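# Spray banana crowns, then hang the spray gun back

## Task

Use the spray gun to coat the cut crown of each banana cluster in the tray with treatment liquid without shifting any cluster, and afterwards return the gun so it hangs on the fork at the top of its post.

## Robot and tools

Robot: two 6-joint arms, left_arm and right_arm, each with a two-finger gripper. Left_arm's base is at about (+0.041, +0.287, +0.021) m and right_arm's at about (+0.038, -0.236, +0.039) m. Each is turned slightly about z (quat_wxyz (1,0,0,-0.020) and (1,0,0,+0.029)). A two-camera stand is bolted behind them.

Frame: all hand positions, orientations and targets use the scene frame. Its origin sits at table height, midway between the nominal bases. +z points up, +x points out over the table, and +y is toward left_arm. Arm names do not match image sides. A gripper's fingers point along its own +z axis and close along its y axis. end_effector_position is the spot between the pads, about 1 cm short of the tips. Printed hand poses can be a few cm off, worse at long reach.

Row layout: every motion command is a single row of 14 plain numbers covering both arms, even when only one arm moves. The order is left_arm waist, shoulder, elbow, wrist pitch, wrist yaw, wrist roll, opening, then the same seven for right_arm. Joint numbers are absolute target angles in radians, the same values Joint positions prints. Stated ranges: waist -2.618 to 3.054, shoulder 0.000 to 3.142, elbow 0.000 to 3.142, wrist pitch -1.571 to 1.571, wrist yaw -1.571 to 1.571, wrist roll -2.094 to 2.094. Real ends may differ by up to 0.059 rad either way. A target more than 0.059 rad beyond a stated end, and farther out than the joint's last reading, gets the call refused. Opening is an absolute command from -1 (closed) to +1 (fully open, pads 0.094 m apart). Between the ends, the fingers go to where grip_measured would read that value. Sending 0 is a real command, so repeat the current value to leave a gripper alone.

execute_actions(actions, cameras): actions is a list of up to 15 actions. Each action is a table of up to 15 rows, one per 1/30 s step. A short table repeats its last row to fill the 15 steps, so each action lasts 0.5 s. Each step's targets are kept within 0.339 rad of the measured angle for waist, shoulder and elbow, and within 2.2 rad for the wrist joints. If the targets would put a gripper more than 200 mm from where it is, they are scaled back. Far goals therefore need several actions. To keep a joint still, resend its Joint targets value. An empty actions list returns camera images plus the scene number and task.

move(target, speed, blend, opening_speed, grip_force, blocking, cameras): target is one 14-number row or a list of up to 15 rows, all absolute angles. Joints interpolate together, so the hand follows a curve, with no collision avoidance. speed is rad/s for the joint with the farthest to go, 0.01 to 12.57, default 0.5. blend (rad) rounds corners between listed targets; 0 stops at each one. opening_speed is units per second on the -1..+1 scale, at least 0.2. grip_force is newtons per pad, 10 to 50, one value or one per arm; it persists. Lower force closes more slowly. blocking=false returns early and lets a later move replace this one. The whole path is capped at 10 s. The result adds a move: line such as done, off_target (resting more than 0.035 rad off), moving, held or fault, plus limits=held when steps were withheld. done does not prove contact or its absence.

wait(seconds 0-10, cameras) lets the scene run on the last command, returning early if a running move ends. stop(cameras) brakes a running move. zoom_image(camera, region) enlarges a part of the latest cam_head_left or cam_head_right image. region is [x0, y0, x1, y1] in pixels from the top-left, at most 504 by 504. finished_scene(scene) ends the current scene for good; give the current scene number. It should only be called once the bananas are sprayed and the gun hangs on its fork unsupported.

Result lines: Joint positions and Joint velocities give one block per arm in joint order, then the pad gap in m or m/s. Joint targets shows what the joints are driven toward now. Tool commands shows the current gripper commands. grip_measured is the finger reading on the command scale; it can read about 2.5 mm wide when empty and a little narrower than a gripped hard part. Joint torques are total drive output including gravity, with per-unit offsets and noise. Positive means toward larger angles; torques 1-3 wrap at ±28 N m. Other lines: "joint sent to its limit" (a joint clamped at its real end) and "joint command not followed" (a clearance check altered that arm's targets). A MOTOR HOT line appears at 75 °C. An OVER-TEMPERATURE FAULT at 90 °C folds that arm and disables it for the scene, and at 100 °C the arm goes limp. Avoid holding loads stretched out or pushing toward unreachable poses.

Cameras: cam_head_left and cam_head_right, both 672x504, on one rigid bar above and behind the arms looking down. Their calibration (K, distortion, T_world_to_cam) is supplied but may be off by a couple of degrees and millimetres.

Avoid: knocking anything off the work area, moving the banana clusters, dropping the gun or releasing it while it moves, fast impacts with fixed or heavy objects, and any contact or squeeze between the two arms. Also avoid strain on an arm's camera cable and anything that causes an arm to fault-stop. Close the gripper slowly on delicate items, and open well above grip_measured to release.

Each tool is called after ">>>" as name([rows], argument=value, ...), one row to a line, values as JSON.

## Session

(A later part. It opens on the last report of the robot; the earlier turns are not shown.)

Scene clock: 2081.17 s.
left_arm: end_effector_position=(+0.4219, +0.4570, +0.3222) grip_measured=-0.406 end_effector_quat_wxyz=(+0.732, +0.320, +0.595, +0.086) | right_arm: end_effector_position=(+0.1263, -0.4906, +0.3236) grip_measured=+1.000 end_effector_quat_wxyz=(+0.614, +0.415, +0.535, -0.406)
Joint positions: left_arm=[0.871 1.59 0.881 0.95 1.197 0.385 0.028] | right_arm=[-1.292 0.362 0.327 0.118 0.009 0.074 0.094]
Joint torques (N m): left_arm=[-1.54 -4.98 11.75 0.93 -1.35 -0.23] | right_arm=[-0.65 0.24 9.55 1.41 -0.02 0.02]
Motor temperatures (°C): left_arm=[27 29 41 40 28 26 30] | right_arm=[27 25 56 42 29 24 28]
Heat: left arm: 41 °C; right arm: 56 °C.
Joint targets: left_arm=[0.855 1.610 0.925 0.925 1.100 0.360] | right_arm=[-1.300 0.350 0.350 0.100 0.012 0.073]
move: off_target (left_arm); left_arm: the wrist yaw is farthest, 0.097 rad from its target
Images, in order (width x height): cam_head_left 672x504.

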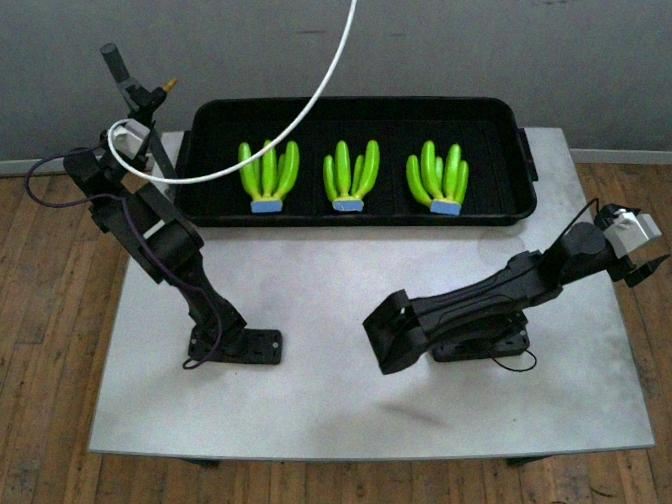

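>>> move(target=[0.87,1.58,0.83,0.97,1.19,0.37,-0.9,-1.3,0.35,0.35,0.1,0.012,0.073,1], speed=0.1, cameras=["cam_head_left"])

>>> zoom_image(camera="cam_head_left", region=[110, 65, 180, 135])

Scene clock: 2091.60 s.
left_arm: end_effector_position=(+0.4192, +0.4540, +0.3113) grip_measured=-0.406 end_effector_quat_wxyz=(+0.731, +0.311, +0.603, +0.073) | right_arm: end_effector_position=(+0.1263, -0.4906, +0.3236) grip_measured=+1.000 end_effector_quat_wxyz=(+0.614, +0.415, +0.535, -0.406)
Joint positions: left_arm=[0.871 1.59 0.845 0.964 1.201 0.37 0.028] | right_arm=[-1.292 0.362 0.327 0.118 0.009 0.074 0.094]
Joint torques (N m): left_arm=[-0.18 -7.25 5.9 1.26 -0.28 0.08] | right_arm=[-0.66 0.12 9.37 1.52 -0.05 0.06]
Motor temperatures (°C): left_arm=[27 29 42 39 28 26 30] | right_arm=[27 25 56 42 29 24 28]
Heat: left arm: 42 °C; right arm: 56 °C.
Joint targets: left_arm=[0.870 1.580 0.830 0.970 1.190 0.370] | right_arm=[-1.300 0.350 0.350 0.100 0.012 0.073]
move: done
Images, in order (width x height): cam_head_left 672x504.

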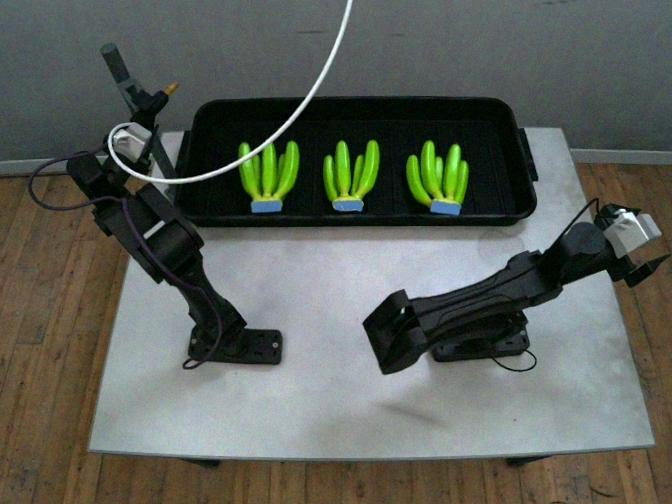

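Scaled by 7.200 from the camera's 672x504 image, which has a finer 960x720 frame.

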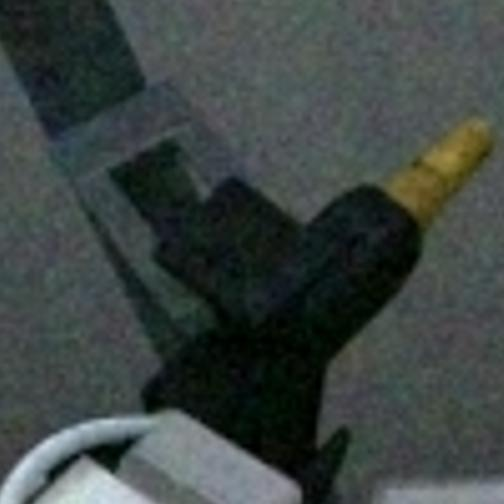

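>>> move(target=[0.83,1.58,0.85,0.96,1.2,0.37,-0.9,-1.3,0.35,0.35,0.1,0.012,0.073,1], speed=0.1, cameras=["cam_head_left"])

>>> zoom_image(camera="cam_head_left", region=[110, 65, 180, 135])

>>> move(target=[0.92,1.58,0.85,0.96,1.2,0.37,-0.9,-1.3,0.35,0.35,0.1,0.012,0.073,1], speed=0.1, cameras=["cam_head_left"])

>>> zoom_image(camera="cam_head_left", region=[110, 65, 180, 135])

Scene clock: 2106.30 s.
left_arm: end_effector_position=(+0.4197, +0.4523, +0.3111) grip_measured=-0.406 end_effector_quat_wxyz=(+0.731, +0.311, +0.604, +0.069) | right_arm: end_effector_position=(+0.1263, -0.4906, +0.3236) grip_measured=+1.000 end_effector_quat_wxyz=(+0.614, +0.415, +0.535, -0.406)
Joint positions: left_arm=[0.868 1.59 0.845 0.964 1.202 0.365 0.028] | right_arm=[-1.292 0.362 0.327 0.118 0.009 0.074 0.094]
Joint torques (N m): left_arm=[-3.73 -7.21 7.76 1.17 -0.15 0.04] | right_arm=[-0.51 0.32 9.48 1.43 -0.02 -0.01]
Motor temperatures (°C): left_arm=[27 30 39 40 28 26 30] | right_arm=[27 25 56 42 29 24 28]
Heat: left arm: 40 °C; right arm: 56 °C.
Joint targets: left_arm=[0.830 1.580 0.850 0.960 1.200 0.370] | right_arm=[-1.300 0.350 0.350 0.100 0.012 0.073]
move: off_target (left_arm); left_arm: the waist is farthest, 0.038 rad from its target
Images, in order (width x height): cam_head_left 672x504.

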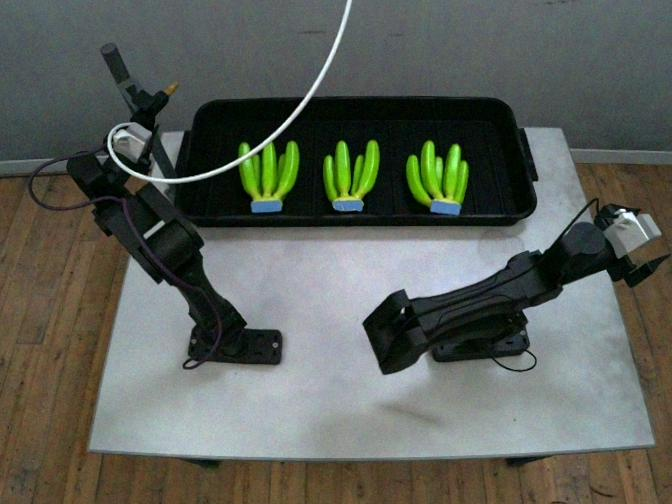

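Scaled by 7.200 from the camera's 672x504 image, which has a finer 960x720 frame.

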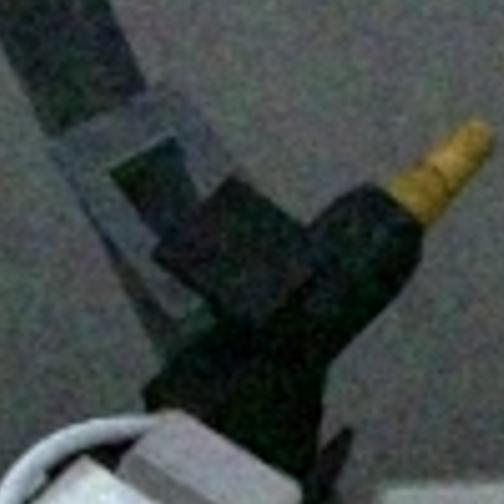

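Scene clock: 2107.53 s.
left_arm: end_effector_position=(+0.4161, +0.4564, +0.3106) grip_measured=-0.406 end_effector_quat_wxyz=(+0.730, +0.312, +0.604, +0.072) | right_arm: end_effector_position=(+0.1263, -0.4906, +0.3236) grip_measured=+1.000 end_effector_quat_wxyz=(+0.614, +0.415, +0.535, -0.406)
Joint positions: left_arm=[0.884 1.59 0.845 0.964 1.216 0.37 0.028] | right_arm=[-1.292 0.362 0.327 0.118 0.009 0.074 0.094]
Joint torques (N m): left_arm=[3.47 -7.27 7.75 1.16 -0.38 -0.04] | right_arm=[-0.66 0.39 9.31 1.46 -0.02 -0.01]
Motor temperatures (°C): left_arm=[27 30 39 40 28 26 30] | right_arm=[27 25 56 42 29 24 28]
Heat: left arm: 40 °C; right arm: 56 °C.
Joint targets: left_arm=[0.920 1.580 0.850 0.960 1.200 0.370] | right_arm=[-1.300 0.350 0.350 0.100 0.012 0.073]
move: off_target (left_arm); left_arm: the waist is farthest, 0.036 rad from its target
Images, in order (width x height): cam_head_left 672x504.

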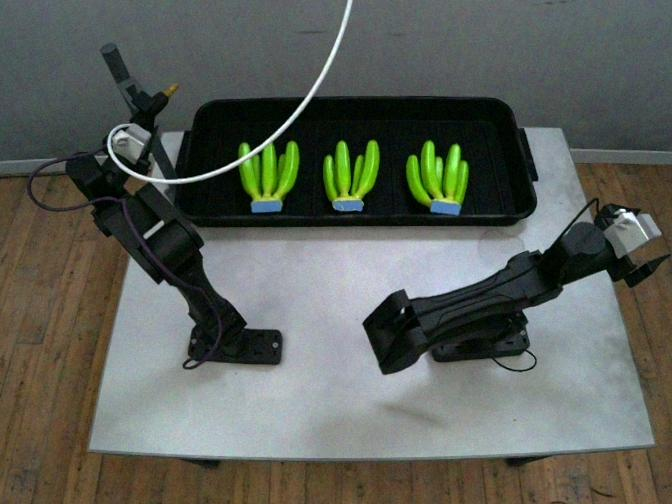

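Scaled by 7.200 from the camera's 672x504 image, which has a finer 960x720 frame.

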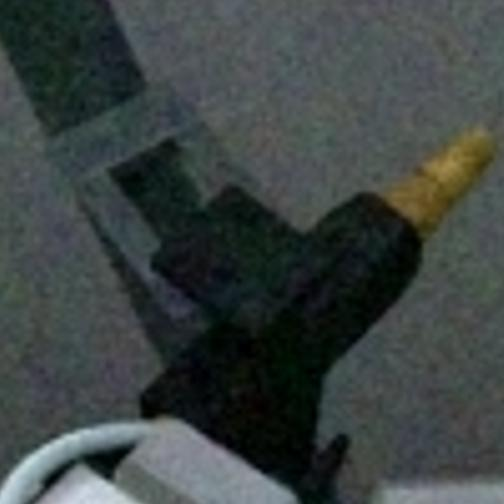

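>>> move([
  [0.88,1.59,0.88,0.955,1.21,0.37,-0.9,-1.3,0.35,0.35,0.1,0.012,0.073,1],
  [0.885,1.68,0.955,0.98,1.18,0.37,-0.9,-1.3,0.35,0.35,0.1,0.012,0.073,1],
], speed=0.15, cameras=["cam_head_left"])

>>> zoom_image(camera="cam_head_left", region=[110, 65, 180, 135])

Scene clock: 2115.93 s.
left_arm: end_effector_position=(+0.4263, +0.4638, +0.3179) grip_measured=-0.406 end_effector_quat_wxyz=(+0.732, +0.340, +0.584, +0.084) | right_arm: end_effector_position=(+0.1263, -0.4906, +0.3236) grip_measured=+1.000 end_effector_quat_wxyz=(+0.614, +0.415, +0.535, -0.406)
Joint positions: left_arm=[0.882 1.657 0.925 1.001 1.245 0.386 0.028] | right_arm=[-1.292 0.362 0.327 0.118 0.009 0.074 0.094]
Joint torques (N m): left_arm=[0.31 -5.14 10.21 0.96 -0.96 -0.12] | right_arm=[-0.53 0.44 9.44 1.41 0 0.02]
Motor temperatures (°C): left_arm=[27 31 39 40 28 26 30] | right_arm=[27 25 56 42 29 24 28]
Heat: left arm: 40 °C; right arm: 56 °C.
Joint targets: left_arm=[0.885 1.680 0.955 0.980 1.180 0.370] | right_arm=[-1.300 0.350 0.350 0.100 0.012 0.073]
move: off_target (left_arm); left_arm: the wrist yaw is farthest, 0.065 rad from its target
Images, in order (width x height): cam_head_left 672x504.

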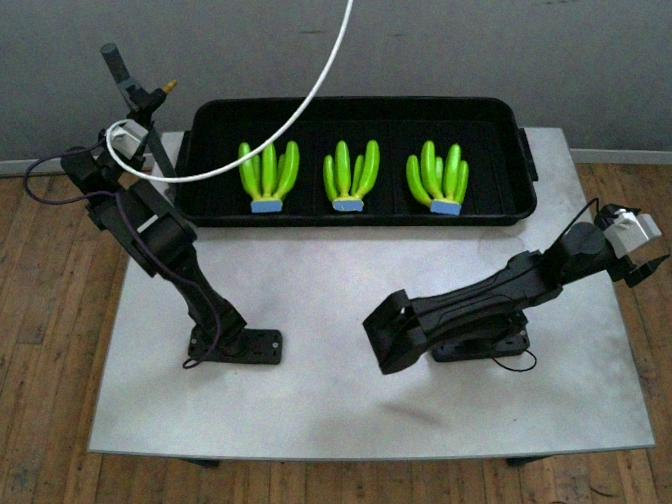

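Scaled by 7.200 from the camera's 672x504 image, which has a finer 960x720 frame.

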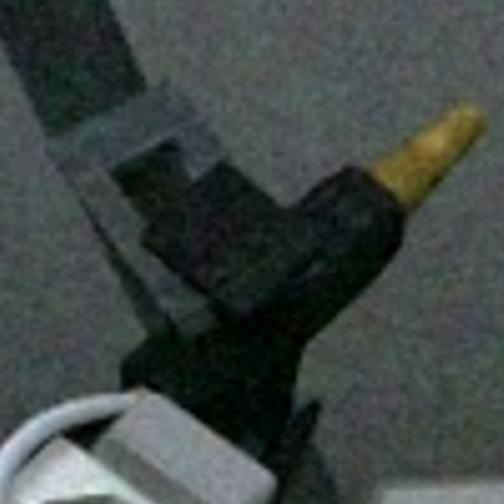

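>>> move([
  [0.89,1.75,1.02,1.01,1.2,0.38,-0.9,-1.3,0.35,0.35,0.1,0.012,0.073,1],
], speed=0.15, cameras=["cam_head_left"])

>>> zoom_image(camera="cam_head_left", region=[110, 65, 180, 135])

Scene clock: 2128.17 s.
left_arm: end_effector_position=(+0.4333, +0.4684, +0.3241) grip_measured=-0.406 end_effector_quat_wxyz=(+0.733, +0.373, +0.561, +0.096) | right_arm: end_effector_position=(+0.1263, -0.4906, +0.3236) grip_measured=+1.000 end_effector_quat_wxyz=(+0.614, +0.415, +0.535, -0.406)
Joint positions: left_arm=[0.882 1.717 0.996 1.057 1.285 0.395 0.028] | right_arm=[-1.292 0.362 0.327 0.118 0.009 0.074 0.094]
Joint torques (N m): left_arm=[0.79 -4.89 9.61 0.64 -1.27 -0.11] | right_arm=[-0.59 0.36 9.47 1.47 -0.01 0.01]
Motor temperatures (°C): left_arm=[27 30 39 38 28 26 30] | right_arm=[27 25 56 42 29 24 28]
Heat: left arm: 39 °C; right arm: 56 °C.
Joint targets: left_arm=[0.890 1.750 1.020 1.010 1.200 0.380] | right_arm=[-1.300 0.350 0.350 0.100 0.012 0.073]
move: off_target (left_arm); left_arm: the wrist yaw is farthest, 0.085 rad from its target
Images, in order (width x height): cam_head_left 672x504.

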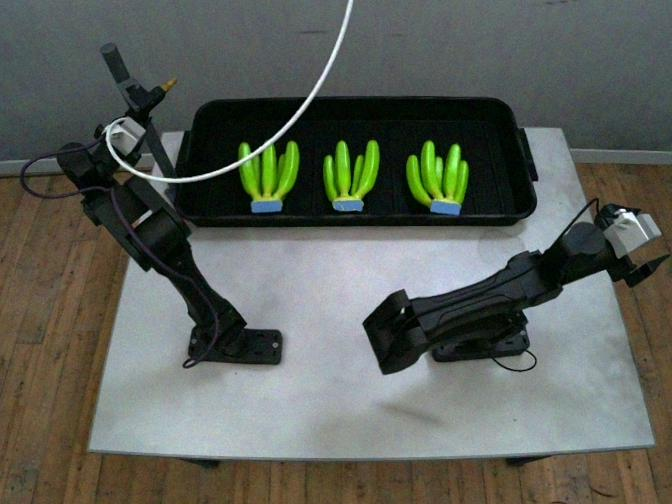

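Scaled by 7.200 from the camera's 672x504 image, which has a finer 960x720 frame.

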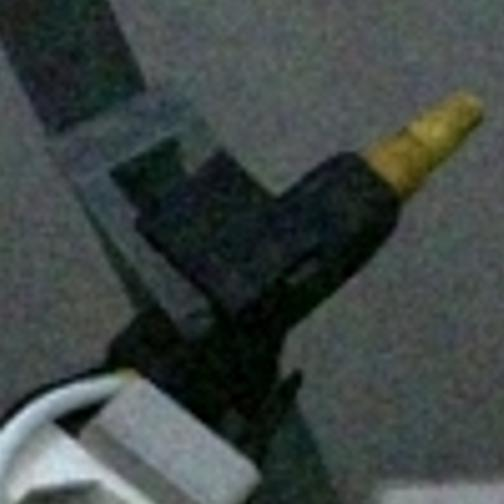

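>>> move([
  [0.87,1.6,0.89,0.93,1.17,0.37,-0.9,-1.3,0.35,0.35,0.1,0.012,0.073,1],
  [0.87,1.43,0.8,0.84,1.06,0.34,-0.9,-1.3,0.35,0.35,0.1,0.012,0.073,1],
  [0.885,1.25,0.69,0.755,1.03,0.33,-0.9,-1.3,0.35,0.35,0.1,0.012,0.073,1],
  [0.91,1.1,0.58,0.715,1.01,0.33,-0.9,-1.3,0.35,0.35,0.1,0.012,0.073,1],
  [0.897,1.19,0.625,0.758,1.0,0.33,-0.9,-1.3,0.35,0.35,0.1,0.012,0.073,1],
  [0.875,1.28,0.677,0.797,0.985,0.33,-0.9,-1.3,0.35,0.35,0.1,0.012,0.073,1],
], speed=0.25, cameras=["cam_head_left"])

>>> zoom_image(camera="cam_head_left", region=[110, 65, 180, 135])

Scene clock: 2157.80 s.
left_arm: end_effector_position=(+0.3810, +0.4418, +0.3149) grip_measured=-0.408 end_effector_quat_wxyz=(+0.723, +0.202, +0.653, +0.099) | right_arm: end_effector_position=(+0.1263, -0.4906, +0.3236) grip_measured=+1.000 end_effector_quat_wxyz=(+0.614, +0.415, +0.535, -0.406)
Joint positions: left_arm=[0.883 1.277 0.638 0.761 1.005 0.333 0.028] | right_arm=[-1.292 0.362 0.327 0.118 0.009 0.074 0.094]
Joint torques (N m): left_arm=[-0.9 -3.64 11.55 1.73 -0.33 0.01] | right_arm=[-0.76 0.25 9.51 1.47 -0.04 0.06]
Motor temperatures (°C): left_arm=[27 30 38 38 28 26 30] | right_arm=[27 25 56 42 29 24 28]
Heat: left arm: 38 °C; right arm: 56 °C.
Joint targets: left_arm=[0.875 1.280 0.677 0.797 0.985 0.330] | right_arm=[-1.300 0.350 0.350 0.100 0.012 0.073]
move: off_target (left_arm); left_arm: the elbow is farthest, 0.039 rad from its target
Images, in order (width x height): cam_head_left 672x504.

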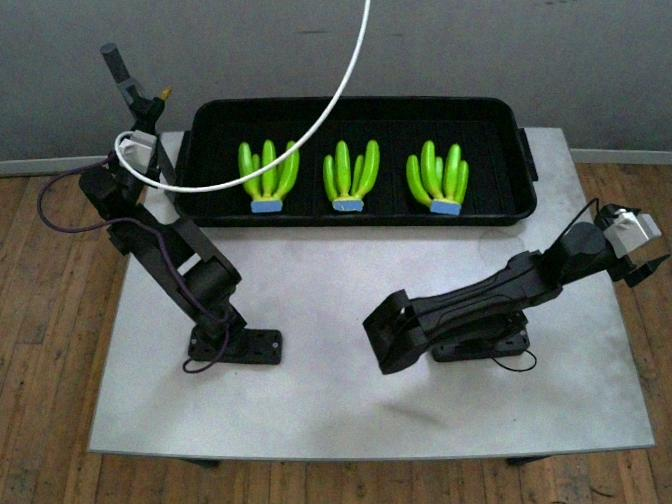

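Scaled by 7.200 from the camera's 672x504 image, which has a finer 960x720 frame.

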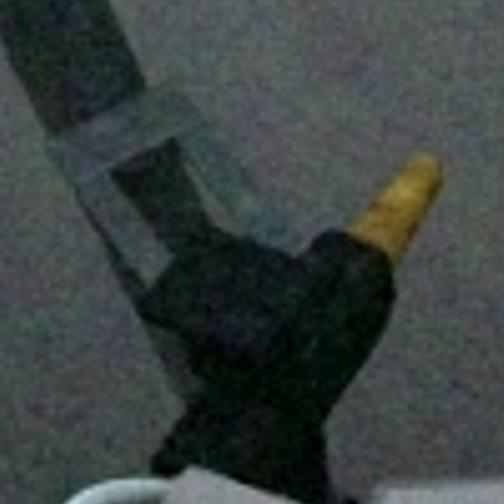

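>>> move(target=[0.87,1.34,0.708,0.835,0.955,0.33,-0.9,-1.3,0.35,0.35,0.1,0.012,0.073,1], speed=0.1, cameras=["cam_head_left"])

>>> zoom_image(camera="cam_head_left", region=[110, 65, 180, 135])

Scene clock: 2163.30 s.
left_arm: end_effector_position=(+0.3870, +0.4435, +0.3172) grip_measured=-0.408 end_effector_quat_wxyz=(+0.727, +0.229, +0.638, +0.112) | right_arm: end_effector_position=(+0.1263, -0.4906, +0.3236) grip_measured=+1.000 end_effector_quat_wxyz=(+0.614, +0.415, +0.535, -0.406)
Joint positions: left_arm=[0.879 1.327 0.658 0.828 1.025 0.361 0.028] | right_arm=[-1.292 0.362 0.327 0.118 0.009 0.074 0.094]
Joint torques (N m): left_arm=[-0.99 -3.08 12.68 1.45 -0.94 -0.31] | right_arm=[-0.62 0.46 9.55 1.44 -0.03 0]
Motor temperatures (°C): left_arm=[27 30 39 39 28 26 30] | right_arm=[27 25 56 42 29 24 28]
Heat: left arm: 39 °C; right arm: 56 °C.
Joint targets: left_arm=[0.870 1.340 0.708 0.835 0.955 0.330] | right_arm=[-1.300 0.350 0.350 0.100 0.012 0.073]
move: off_target (left_arm); left_arm: the wrist yaw is farthest, 0.070 rad from its target
Images, in order (width x height): cam_head_left 672x504.

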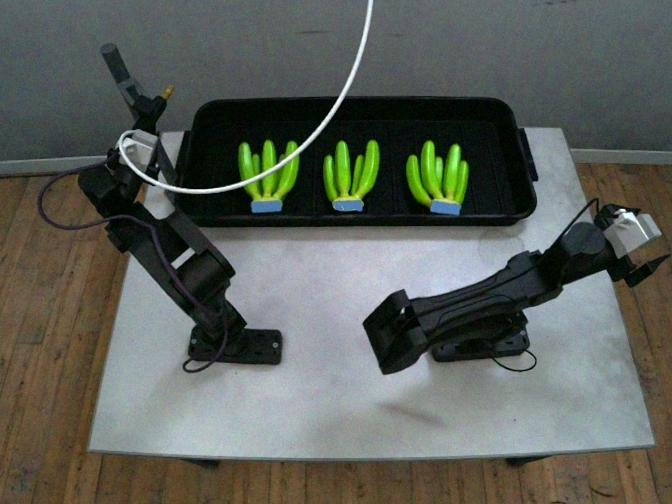

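Scaled by 7.200 from the camera's 672x504 image, which has a finer 960x720 frame.

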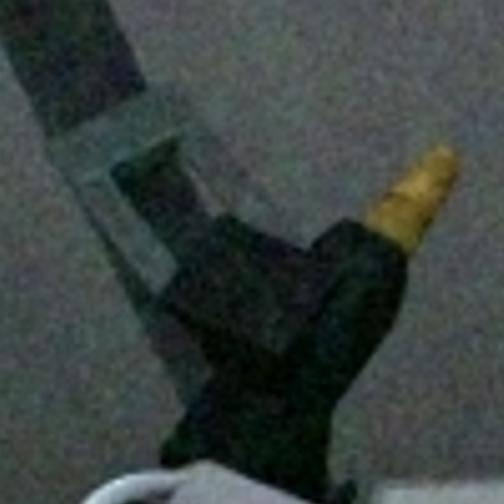

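>>> move([
  [0.885,1.25,0.68,0.76,1.03,0.34,-0.9,-1.3,0.35,0.35,0.1,0.012,0.073,1],
  [0.91,1.1,0.6,0.625,1.01,0.39,-0.9,-1.3,0.35,0.35,0.1,0.012,0.073,1],
  [0.897,1.19,0.65,0.665,1.0,0.39,-0.9,-1.3,0.35,0.35,0.1,0.012,0.073,1],
  [0.877,1.28,0.695,0.71,0.985,0.39,-0.9,-1.3,0.35,0.35,0.1,0.012,0.073,1],
], speed=0.2, cameras=["cam_head_left"])

>>> zoom_image(camera="cam_head_left", region=[110, 65, 180, 135])

>>> move(target=[0.868,1.34,0.73,0.745,0.97,0.39,-0.9,-1.3,0.35,0.35,0.1,0.012,0.073,1], speed=0.1, cameras=["cam_head_left"])

>>> zoom_image(camera="cam_head_left", region=[110, 65, 180, 135])

Scene clock: 2187.37 s.
left_arm: end_effector_position=(+0.3817, +0.4429, +0.3083) grip_measured=-0.408 end_effector_quat_wxyz=(+0.711, +0.210, +0.663, +0.102) | right_arm: end_effector_position=(+0.1263, -0.4906, +0.3236) grip_measured=+1.000 end_effector_quat_wxyz=(+0.614, +0.415, +0.535, -0.406)
Joint positions: left_arm=[0.885 1.273 0.652 0.68 1.009 0.399 0.028] | right_arm=[-1.292 0.362 0.327 0.118 0.009 0.074 0.094]
Joint torques (N m): left_arm=[-0.88 -3.4 12.18 1.71 -0.3 -0.07] | right_arm=[-0.59 0.16 9.37 1.42 0.01 -0.03]
Motor temperatures (°C): left_arm=[27 30 40 40 28 26 30] | right_arm=[27 25 56 42 29 24 28]
Heat: left arm: 40 °C; right arm: 56 °C.
Joint targets: left_arm=[0.877 1.280 0.695 0.710 0.985 0.390] | right_arm=[-1.300 0.350 0.350 0.100 0.012 0.073]
move: off_target (left_arm); left_arm: the elbow is farthest, 0.043 rad from its target
Images, in order (width x height): cam_head_left 672x504.

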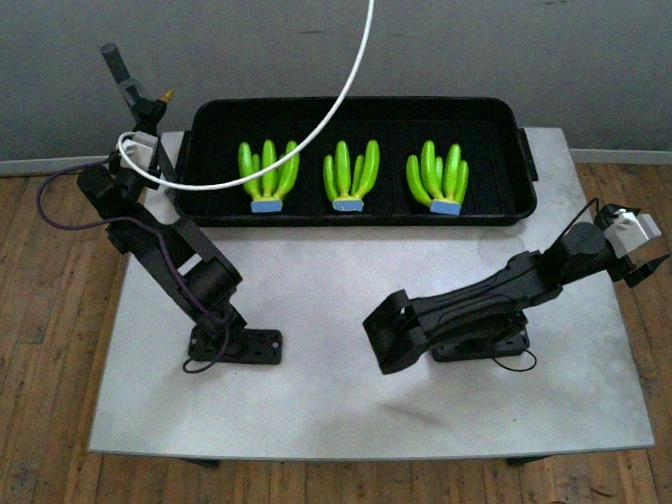

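Scaled by 7.200 from the camera's 672x504 image, which has a finer 960x720 frame.

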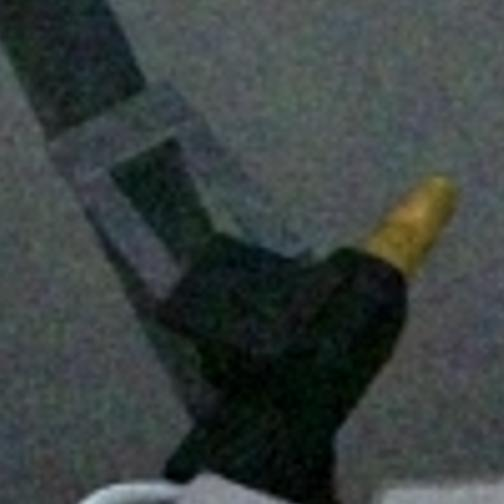

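Scene clock: 2188.30 s.
left_arm: end_effector_position=(+0.3919, +0.4439, +0.3103) grip_measured=-0.408 end_effector_quat_wxyz=(+0.714, +0.232, +0.652, +0.106) | right_arm: end_effector_position=(+0.1263, -0.4906, +0.3236) grip_measured=+1.000 end_effector_quat_wxyz=(+0.614, +0.415, +0.535, -0.406)
Joint positions: left_arm=[0.869 1.33 0.685 0.726 1.022 0.419 0.028] | right_arm=[-1.292 0.362 0.327 0.118 0.009 0.074 0.094]
Joint torques (N m): left_arm=[-0.01 -3.66 12.12 1.54 -0.69 -0.25] | right_arm=[-0.88 0.31 9.63 1.44 -0.03 0.03]
Motor temperatures (°C): left_arm=[27 30 40 40 28 26 30] | right_arm=[27 25 56 42 29 24 28]
Heat: left arm: 40 °C; right arm: 56 °C.
Joint targets: left_arm=[0.868 1.340 0.730 0.745 0.970 0.390] | right_arm=[-1.300 0.350 0.350 0.100 0.012 0.073]
move: off_target (left_arm); left_arm: the wrist yaw is farthest, 0.052 rad from its target
Images, in order (width x height): cam_head_left 672x504.

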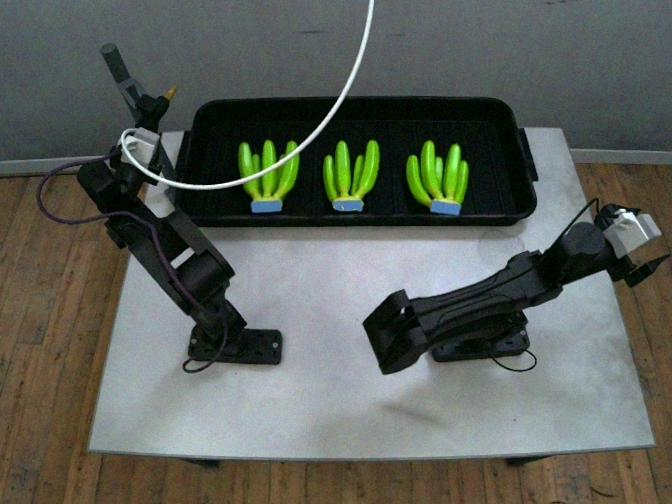

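Scaled by 7.200 from the camera's 672x504 image, which has a finer 960x720 frame.

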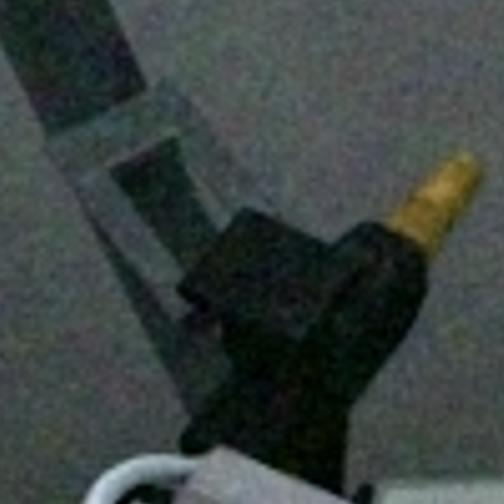

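>>> move(target=[0.878,1.41,0.77,0.78,0.97,0.39,-0.9,-1.3,0.35,0.35,0.1,0.012,0.073,1], speed=0.1, cameras=["cam_head_left"])

>>> zoom_image(camera="cam_head_left", region=[110, 65, 180, 135])

Scene clock: 2198.10 s.
left_arm: end_effector_position=(+0.4025, +0.4528, +0.3088) grip_measured=-0.408 end_effector_quat_wxyz=(+0.715, +0.240, +0.648, +0.107) | right_arm: end_effector_position=(+0.1263, -0.4906, +0.3236) grip_measured=+1.000 end_effector_quat_wxyz=(+0.614, +0.415, +0.535, -0.406)
Joint positions: left_arm=[0.866 1.4 0.729 0.758 1.031 0.428 0.028] | right_arm=[-1.292 0.362 0.327 0.118 0.009 0.074 0.094]
Joint torques (N m): left_arm=[1.21 -4.26 11.71 1.57 -0.8 -0.34] | right_arm=[-0.84 0.29 9.52 1.46 0.02 -0.04]
Motor temperatures (°C): left_arm=[27 30 41 39 28 26 30] | right_arm=[27 25 56 42 29 24 28]
Heat: left arm: 41 °C; right arm: 56 °C.
Joint targets: left_arm=[0.878 1.410 0.770 0.780 0.970 0.390] | right_arm=[-1.300 0.350 0.350 0.100 0.012 0.073]
move: off_target (left_arm); left_arm: the wrist yaw is farthest, 0.061 rad from its target
Images, in order (width x height): cam_head_left 672x504.

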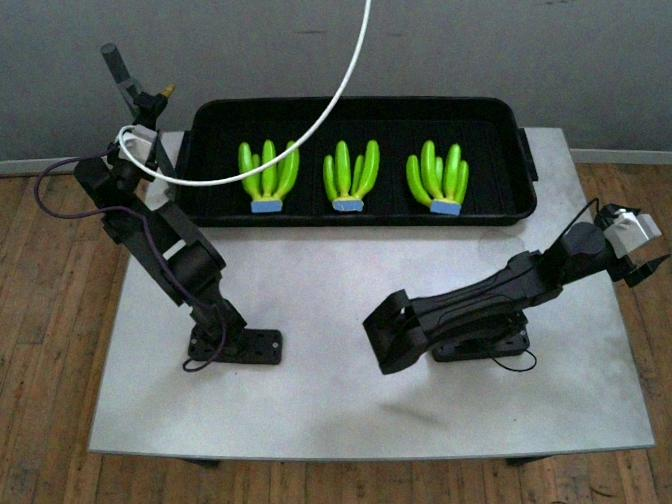

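Scaled by 7.200 from the camera's 672x504 image, which has a finer 960x720 frame.

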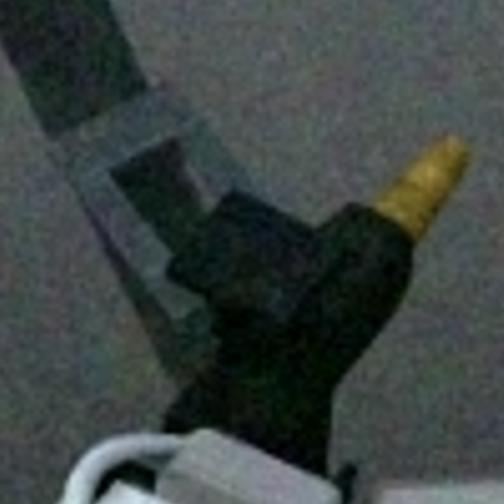

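>>> move([
  [0.858,1.48,0.81,0.81,1.0,0.4,-0.9,-1.3,0.35,0.35,0.1,0.012,0.073,1],
  [0.848,1.56,0.855,0.845,0.97,0.4,-0.9,-1.3,0.35,0.35,0.1,0.012,0.073,1],
], speed=0.12, cameras=["cam_head_left"])

>>> zoom_image(camera="cam_head_left", region=[110, 65, 180, 135])

Scene clock: 2205.33 s.
left_arm: end_effector_position=(+0.4169, +0.4595, +0.3136) grip_measured=-0.408 end_effector_quat_wxyz=(+0.726, +0.291, +0.612, +0.115) | right_arm: end_effector_position=(+0.1263, -0.4906, +0.3236) grip_measured=+1.000 end_effector_quat_wxyz=(+0.614, +0.415, +0.535, -0.406)
Joint positions: left_arm=[0.868 1.532 0.808 0.906 1.109 0.438 0.028] | right_arm=[-1.292 0.362 0.327 0.118 0.009 0.074 0.094]
Joint torques (N m): left_arm=[-1.99 -3.78 12.05 0.74 -1.82 -0.34] | right_arm=[-0.79 0.23 9.52 1.46 -0.02 -0.02]
Motor temperatures (°C): left_arm=[27 30 41 39 28 26 30] | right_arm=[27 25 56 42 29 24 28]
Heat: left arm: 41 °C; right arm: 56 °C.
Joint targets: left_arm=[0.848 1.560 0.855 0.845 0.970 0.400] | right_arm=[-1.300 0.350 0.350 0.100 0.012 0.073]
move: off_target (left_arm); left_arm: the wrist yaw is farthest, 0.139 rad from its target
Images, in order (width x height): cam_head_left 672x504.

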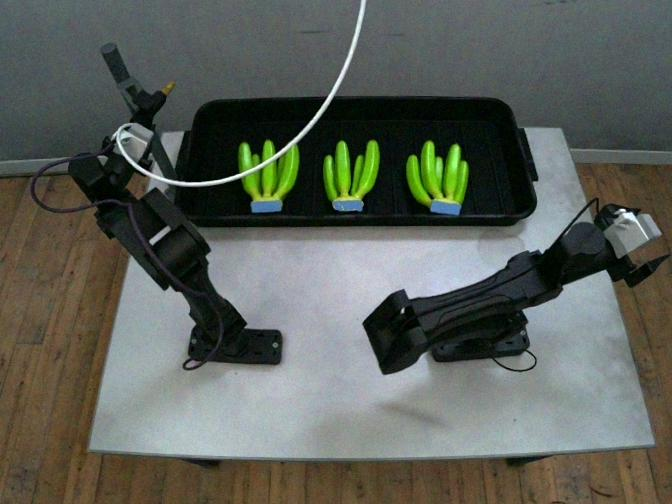

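Scaled by 7.200 from the camera's 672x504 image, which has a finer 960x720 frame.

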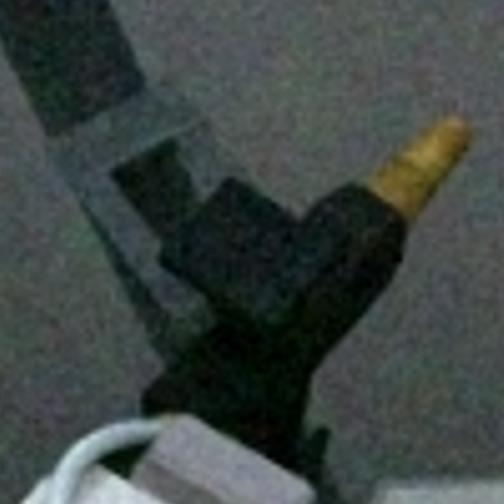

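>>> move([
  [0.865,1.41,0.77,0.78,1.04,0.4,-0.9,-1.3,0.35,0.35,0.1,0.012,0.073,1],
  [0.885,1.25,0.68,0.68,1.03,0.4,-0.9,-1.3,0.35,0.35,0.1,0.012,0.073,1],
  [0.93,1.05,0.6,0.55,1.05,0.42,-0.9,-1.3,0.35,0.35,0.1,0.012,0.073,1],
  [1.06,1.4,0.89,0.555,1.53,0.46,-0.9,-1.3,0.35,0.35,0.1,0.012,0.073,1],
], speed=0.3, cameras=["cam_head_left"])

>>> zoom_image(camera="cam_head_left", region=[110, 65, 190, 145])

Scene clock: 2238.03 s.
left_arm: end_effector_position=(+0.3487, +0.4430, +0.3253) grip_measured=-0.408 end_effector_quat_wxyz=(+0.707, +0.324, +0.629, -0.017) | right_arm: end_effector_position=(+0.1263, -0.4906, +0.3236) grip_measured=+1.000 end_effector_quat_wxyz=(+0.614, +0.415, +0.535, -0.406)
Joint positions: left_arm=[1.054 1.394 0.854 0.539 1.514 0.452 0.028] | right_arm=[-1.292 0.362 0.327 0.118 0.009 0.074 0.094]
Joint torques (N m): left_arm=[0.62 -4.45 11.32 1.28 0.28 0.12] | right_arm=[-0.83 0.06 9.62 1.5 -0.02 0]
Motor temperatures (°C): left_arm=[27 29 41 37 29 26 30] | right_arm=[27 25 56 42 29 24 28]
Heat: left arm: 41 °C; right arm: 56 °C.
Joint targets: left_arm=[1.060 1.400 0.890 0.555 1.530 0.460] | right_arm=[-1.300 0.350 0.350 0.100 0.012 0.073]
move: off_target (left_arm); left_arm: the elbow is farthest, 0.036 rad from its target
Images, in order (width x height): cam_head_left 672x504.

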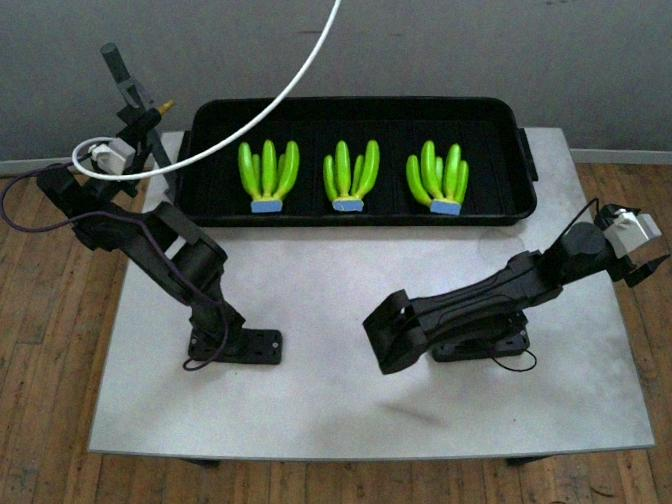

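Scaled by 6.300 from the camera's 672x504 image, which has a finer 960x720 frame.

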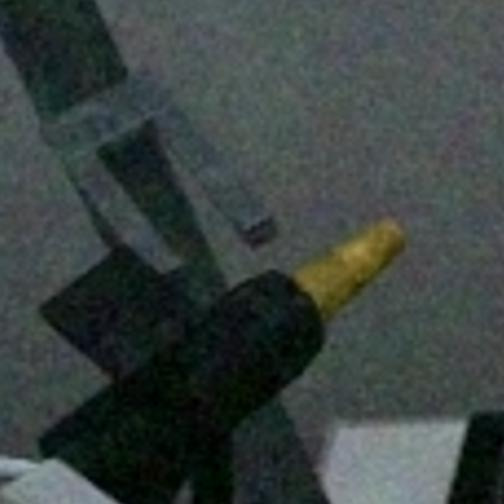

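>>> move([
  [1.0,1.3,0.83,0.53,1.45,0.46,-0.9,-1.3,0.35,0.35,0.1,0.012,0.073,1],
  [0.928,1.4,0.873,0.575,1.39,0.46,-0.9,-1.3,0.35,0.35,0.1,0.012,0.073,1],
], speed=0.25, cameras=["cam_head_left"])

>>> zoom_image(camera="cam_head_left", region=[110, 65, 190, 145])

Scene clock: 2257.83 s.
left_arm: end_effector_position=(+0.3757, +0.4220, +0.3211) grip_measured=-0.408 end_effector_quat_wxyz=(+0.707, +0.326, +0.628, -0.020) | right_arm: end_effector_position=(+0.1263, -0.4906, +0.3236) grip_measured=+1.000 end_effector_quat_wxyz=(+0.614, +0.415, +0.535, -0.406)
Joint positions: left_arm=[0.934 1.397 0.84 0.554 1.402 0.454 0.028] | right_arm=[-1.292 0.362 0.327 0.118 0.009 0.074 0.094]
Joint torques (N m): left_arm=[-0.7 -4.86 10.93 1.35 -0.12 0.1] | right_arm=[-0.59 0.13 9.54 1.47 0.03 0.01]
Motor temperatures (°C): left_arm=[27 30 40 38 28 26 30] | right_arm=[27 25 56 42 29 24 28]
Heat: left arm: 40 °C; right arm: 56 °C.
Joint targets: left_arm=[0.928 1.400 0.873 0.575 1.390 0.460] | right_arm=[-1.300 0.350 0.350 0.100 0.012 0.073]
move: done
Images, in order (width x height): cam_head_left 672x504.

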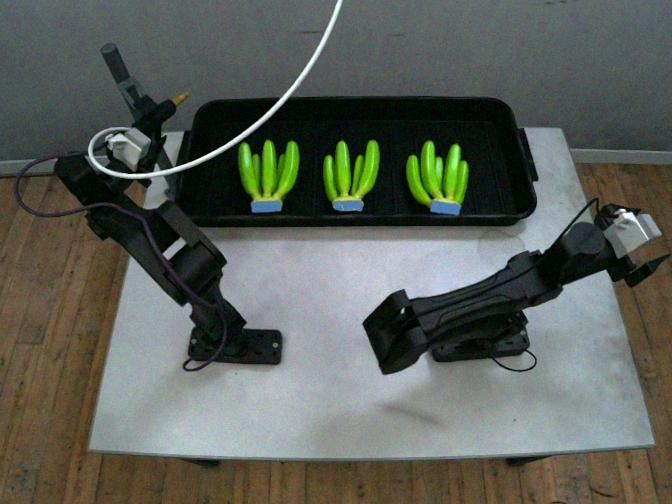

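Scaled by 6.300 from the camera's 672x504 image, which has a finer 960x720 frame.

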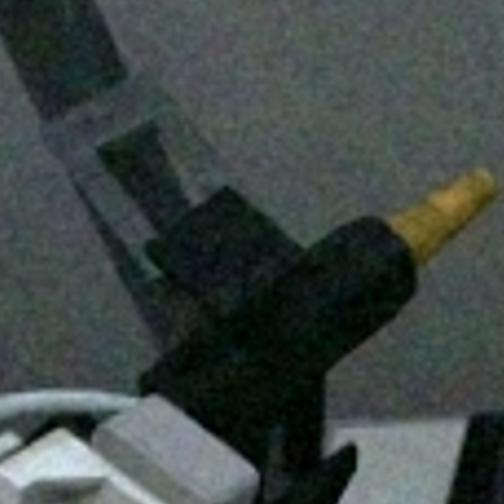

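>>> move([
  [0.928,1.395,0.845,0.598,1.39,0.46,-0.9,-1.3,0.35,0.35,0.1,0.012,0.073,1],
  [0.905,1.5,0.945,0.603,1.36,0.46,-0.9,-1.3,0.35,0.35,0.1,0.012,0.073,1],
], speed=0.12, cameras=["cam_head_left"])

>>> zoom_image(camera="cam_head_left", region=[110, 65, 190, 145])

Scene clock: 2266.27 s.
left_arm: end_effector_position=(+0.3956, +0.4348, +0.3197) grip_measured=-0.408 end_effector_quat_wxyz=(+0.708, +0.333, +0.623, -0.011) | right_arm: end_effector_position=(+0.1263, -0.4906, +0.3236) grip_measured=+1.000 end_effector_quat_wxyz=(+0.614, +0.415, +0.535, -0.406)
Joint positions: left_arm=[0.91 1.491 0.91 0.591 1.378 0.465 0.028] | right_arm=[-1.292 0.362 0.327 0.118 0.009 0.074 0.094]
Joint torques (N m): left_arm=[-0.53 -5.08 11.18 1.32 -0.19 -0.04] | right_arm=[-0.8 0.32 9.54 1.44 -0.02 -0.04]
Motor temperatures (°C): left_arm=[27 30 40 38 28 26 30] | right_arm=[27 25 56 42 29 24 28]
Heat: left arm: 40 °C; right arm: 56 °C.
Joint targets: left_arm=[0.905 1.500 0.945 0.603 1.360 0.460] | right_arm=[-1.300 0.350 0.350 0.100 0.012 0.073]
move: done
Images, in order (width x height): cam_head_left 672x504.

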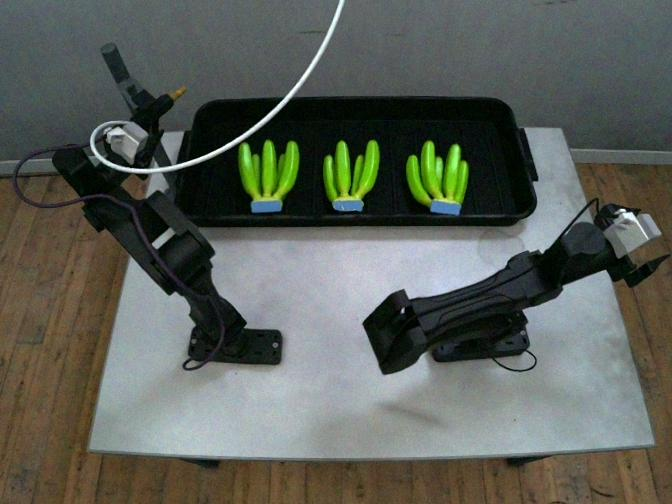

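Scaled by 6.300 from the camera's 672x504 image, which has a finer 960x720 frame.

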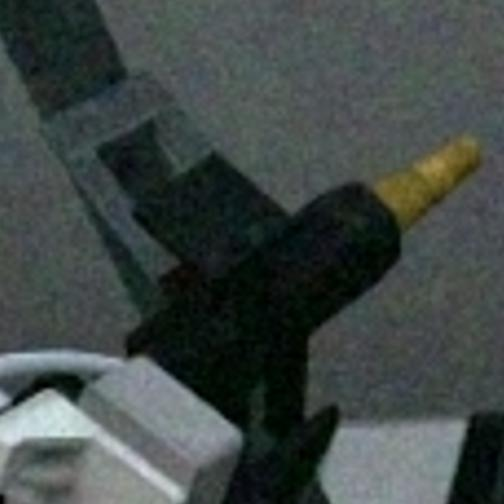

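>>> move([
  [0.885,1.6,1.035,0.61,1.33,0.46,-0.9,-1.3,0.35,0.35,0.1,0.012,0.073,1],
  [0.872,1.67,1.095,0.615,1.31,0.46,-0.9,-1.3,0.35,0.35,0.1,0.012,0.073,1],
], speed=0.12, cameras=["cam_head_left"])

>>> zoom_image(camera="cam_head_left", region=[100, 55, 180, 135])

Scene clock: 2273.77 s.
left_arm: end_effector_position=(+0.4334, +0.4644, +0.3126) grip_measured=-0.408 end_effector_quat_wxyz=(+0.706, +0.320, +0.632, -0.009) | right_arm: end_effector_position=(+0.1263, -0.4906, +0.3236) grip_measured=+1.000 end_effector_quat_wxyz=(+0.614, +0.415, +0.535, -0.406)
Joint positions: left_arm=[0.879 1.66 1.058 0.592 1.322 0.465 0.028] | right_arm=[-1.292 0.362 0.327 0.118 0.009 0.074 0.094]
Joint torques (N m): left_arm=[-0.79 -6.61 11.36 1.46 -0.12 -0.02] | right_arm=[-0.66 0.2 9.57 1.42 -0.01 0.05]
Motor temperatures (°C): left_arm=[27 30 40 37 28 26 30] | right_arm=[27 25 56 42 29 24 28]
Heat: left arm: 40 °C; right arm: 56 °C.
Joint targets: left_arm=[0.872 1.670 1.095 0.615 1.310 0.460] | right_arm=[-1.300 0.350 0.350 0.100 0.012 0.073]
move: off_target (left_arm); left_arm: the elbow is farthest, 0.037 rad from its target
Images, in order (width x height): cam_head_left 672x504.

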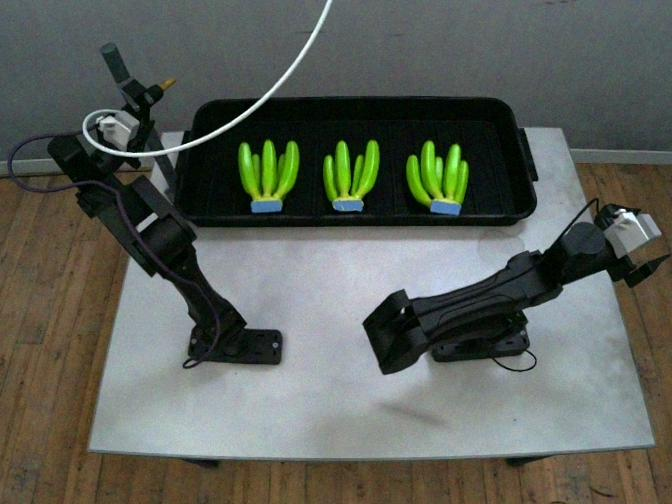

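Scaled by 6.300 from the camera's 672x504 image, which has a finer 960x720 frame.

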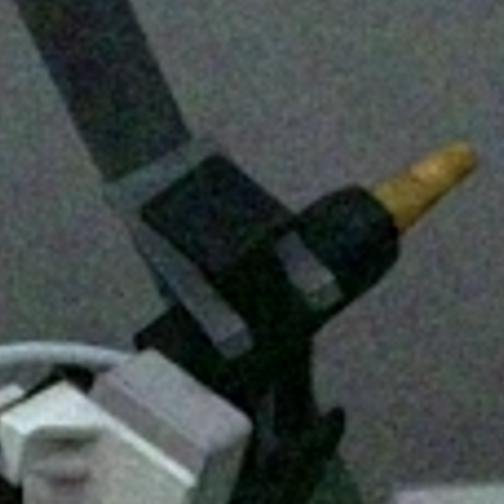

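>>> move(target=[0.876,1.665,1.045,0.645,1.315,0.46,-0.9,-1.3,0.35,0.35,0.1,0.012,0.073,1], speed=0.08)

>>> zoom_image(camera="cam_head_left", region=[100, 55, 180, 135])

Scene clock: 2281.73 s.
left_arm: end_effector_position=(+0.4334, +0.4644, +0.3159) grip_measured=-0.408 end_effector_quat_wxyz=(+0.709, +0.328, +0.625, +0.001) | right_arm: end_effector_position=(+0.1263, -0.4906, +0.3236) grip_measured=+1.000 end_effector_quat_wxyz=(+0.614, +0.415, +0.535, -0.406)
Joint positions: left_arm=[0.879 1.66 1.058 0.621 1.322 0.465 0.028] | right_arm=[-1.292 0.362 0.327 0.118 0.009 0.074 0.094]
Joint torques (N m): left_arm=[-0.34 -6.9 6.54 1.42 -0.09 -0.02] | right_arm=[-0.65 0.21 9.51 1.43 0 -0.03]
Motor temperatures (°C): left_arm=[27 31 39 37 28 26 30] | right_arm=[27 25 56 42 29 24 28]
Heat: left arm: 39 °C; right arm: 56 °C.
Joint targets: left_arm=[0.876 1.665 1.045 0.645 1.315 0.460] | right_arm=[-1.300 0.350 0.350 0.100 0.012 0.073]
move: done

Scaled by 6.300 from the camera's 672x504 image, which has a finer 960x720 frame.
This view is cut from an older image: the scene may have changed since it was taken.

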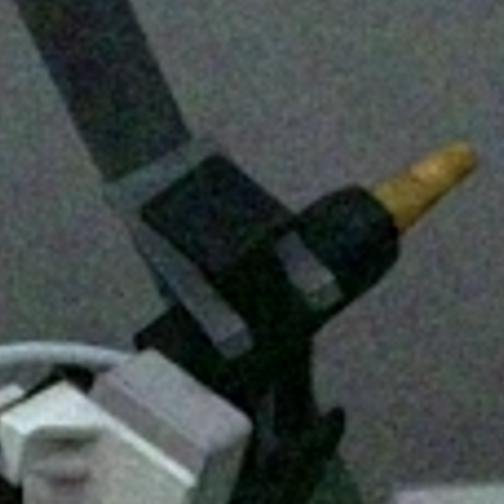

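>>> move(target=[0.877,1.663,1.02,0.655,1.32,0.46,-0.9,-1.3,0.35,0.35,0.1,0.012,0.073,1], speed=0.06)

Scene clock: 2286.17 s.
left_arm: end_effector_position=(+0.4316, +0.4625, +0.3070) grip_measured=-0.408 end_effector_quat_wxyz=(+0.707, +0.323, +0.629, -0.006) | right_arm: end_effector_position=(+0.1263, -0.4906, +0.3236) grip_measured=+1.000 end_effector_quat_wxyz=(+0.614, +0.415, +0.535, -0.406)
Joint positions: left_arm=[0.879 1.66 1.03 0.631 1.322 0.465 0.028] | right_arm=[-1.292 0.362 0.327 0.118 0.009 0.074 0.094]
Joint torques (N m): left_arm=[-0.24 -7.02 6.75 1.43 0 -0.02] | right_arm=[-0.85 0.36 9.65 1.49 -0.03 -0.03]
Motor temperatures (°C): left_arm=[27 31 39 38 28 26 30] | right_arm=[27 25 56 42 29 24 28]
Heat: left arm: 39 °C; right arm: 56 °C.
Joint targets: left_arm=[0.877 1.663 1.020 0.655 1.320 0.460] | right_arm=[-1.300 0.350 0.350 0.100 0.012 0.073]
move: done

>>> move(target=[0.877,1.663,1.0,0.665,1.32,0.46,-0.9,-1.3,0.35,0.35,0.1,0.012,0.073,1], speed=0.06, cameras=["cam_head_left"])

>>> zoom_image(camera="cam_head_left", region=[100, 55, 180, 135])

Scene clock: 2291.97 s.
left_arm: end_effector_position=(+0.4307, +0.4614, +0.3041) grip_measured=-0.408 end_effector_quat_wxyz=(+0.707, +0.319, +0.631, -0.010) | right_arm: end_effector_position=(+0.1263, -0.4906, +0.3236) grip_measured=+1.000 end_effector_quat_wxyz=(+0.614, +0.415, +0.535, -0.406)
Joint positions: left_arm=[0.879 1.66 1.015 0.648 1.322 0.451 0.028] | right_arm=[-1.292 0.362 0.327 0.118 0.009 0.074 0.094]
Joint torques (N m): left_arm=[-0.25 -7.06 6.17 1.37 -0.02 0.09] | right_arm=[-0.66 0.05 9.47 1.42 -0.04 0]
Motor temperatures (°C): left_arm=[27 32 38 38 28 26 30] | right_arm=[27 25 56 42 29 24 28]
Heat: left arm: 38 °C; right arm: 56 °C.
Joint targets: left_arm=[0.877 1.663 1.000 0.665 1.320 0.460] | right_arm=[-1.300 0.350 0.350 0.100 0.012 0.073]
move: done
Images, in order (width x height): cam_head_left 672x504.

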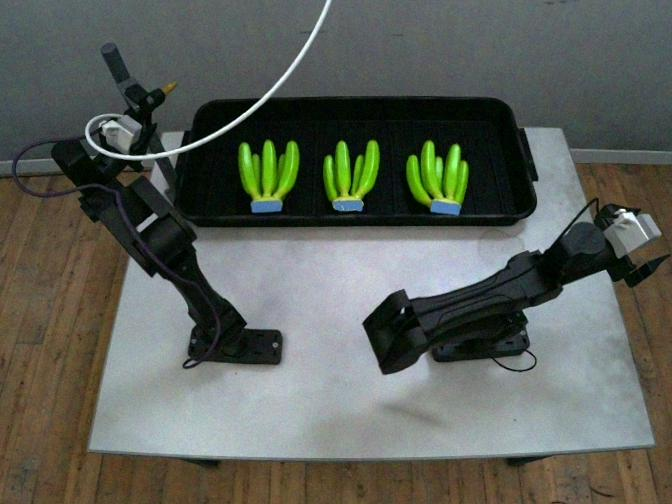

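Scaled by 6.300 from the camera's 672x504 image, which has a finer 960x720 frame.

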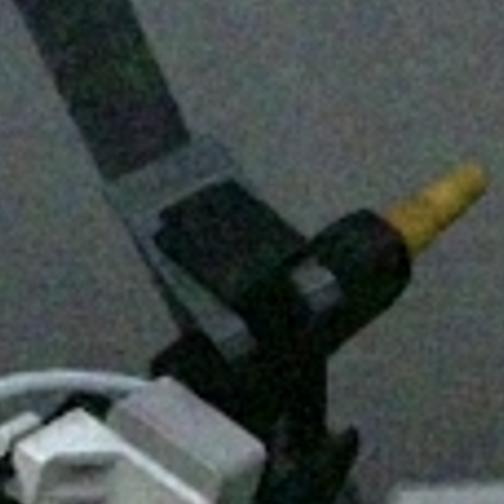

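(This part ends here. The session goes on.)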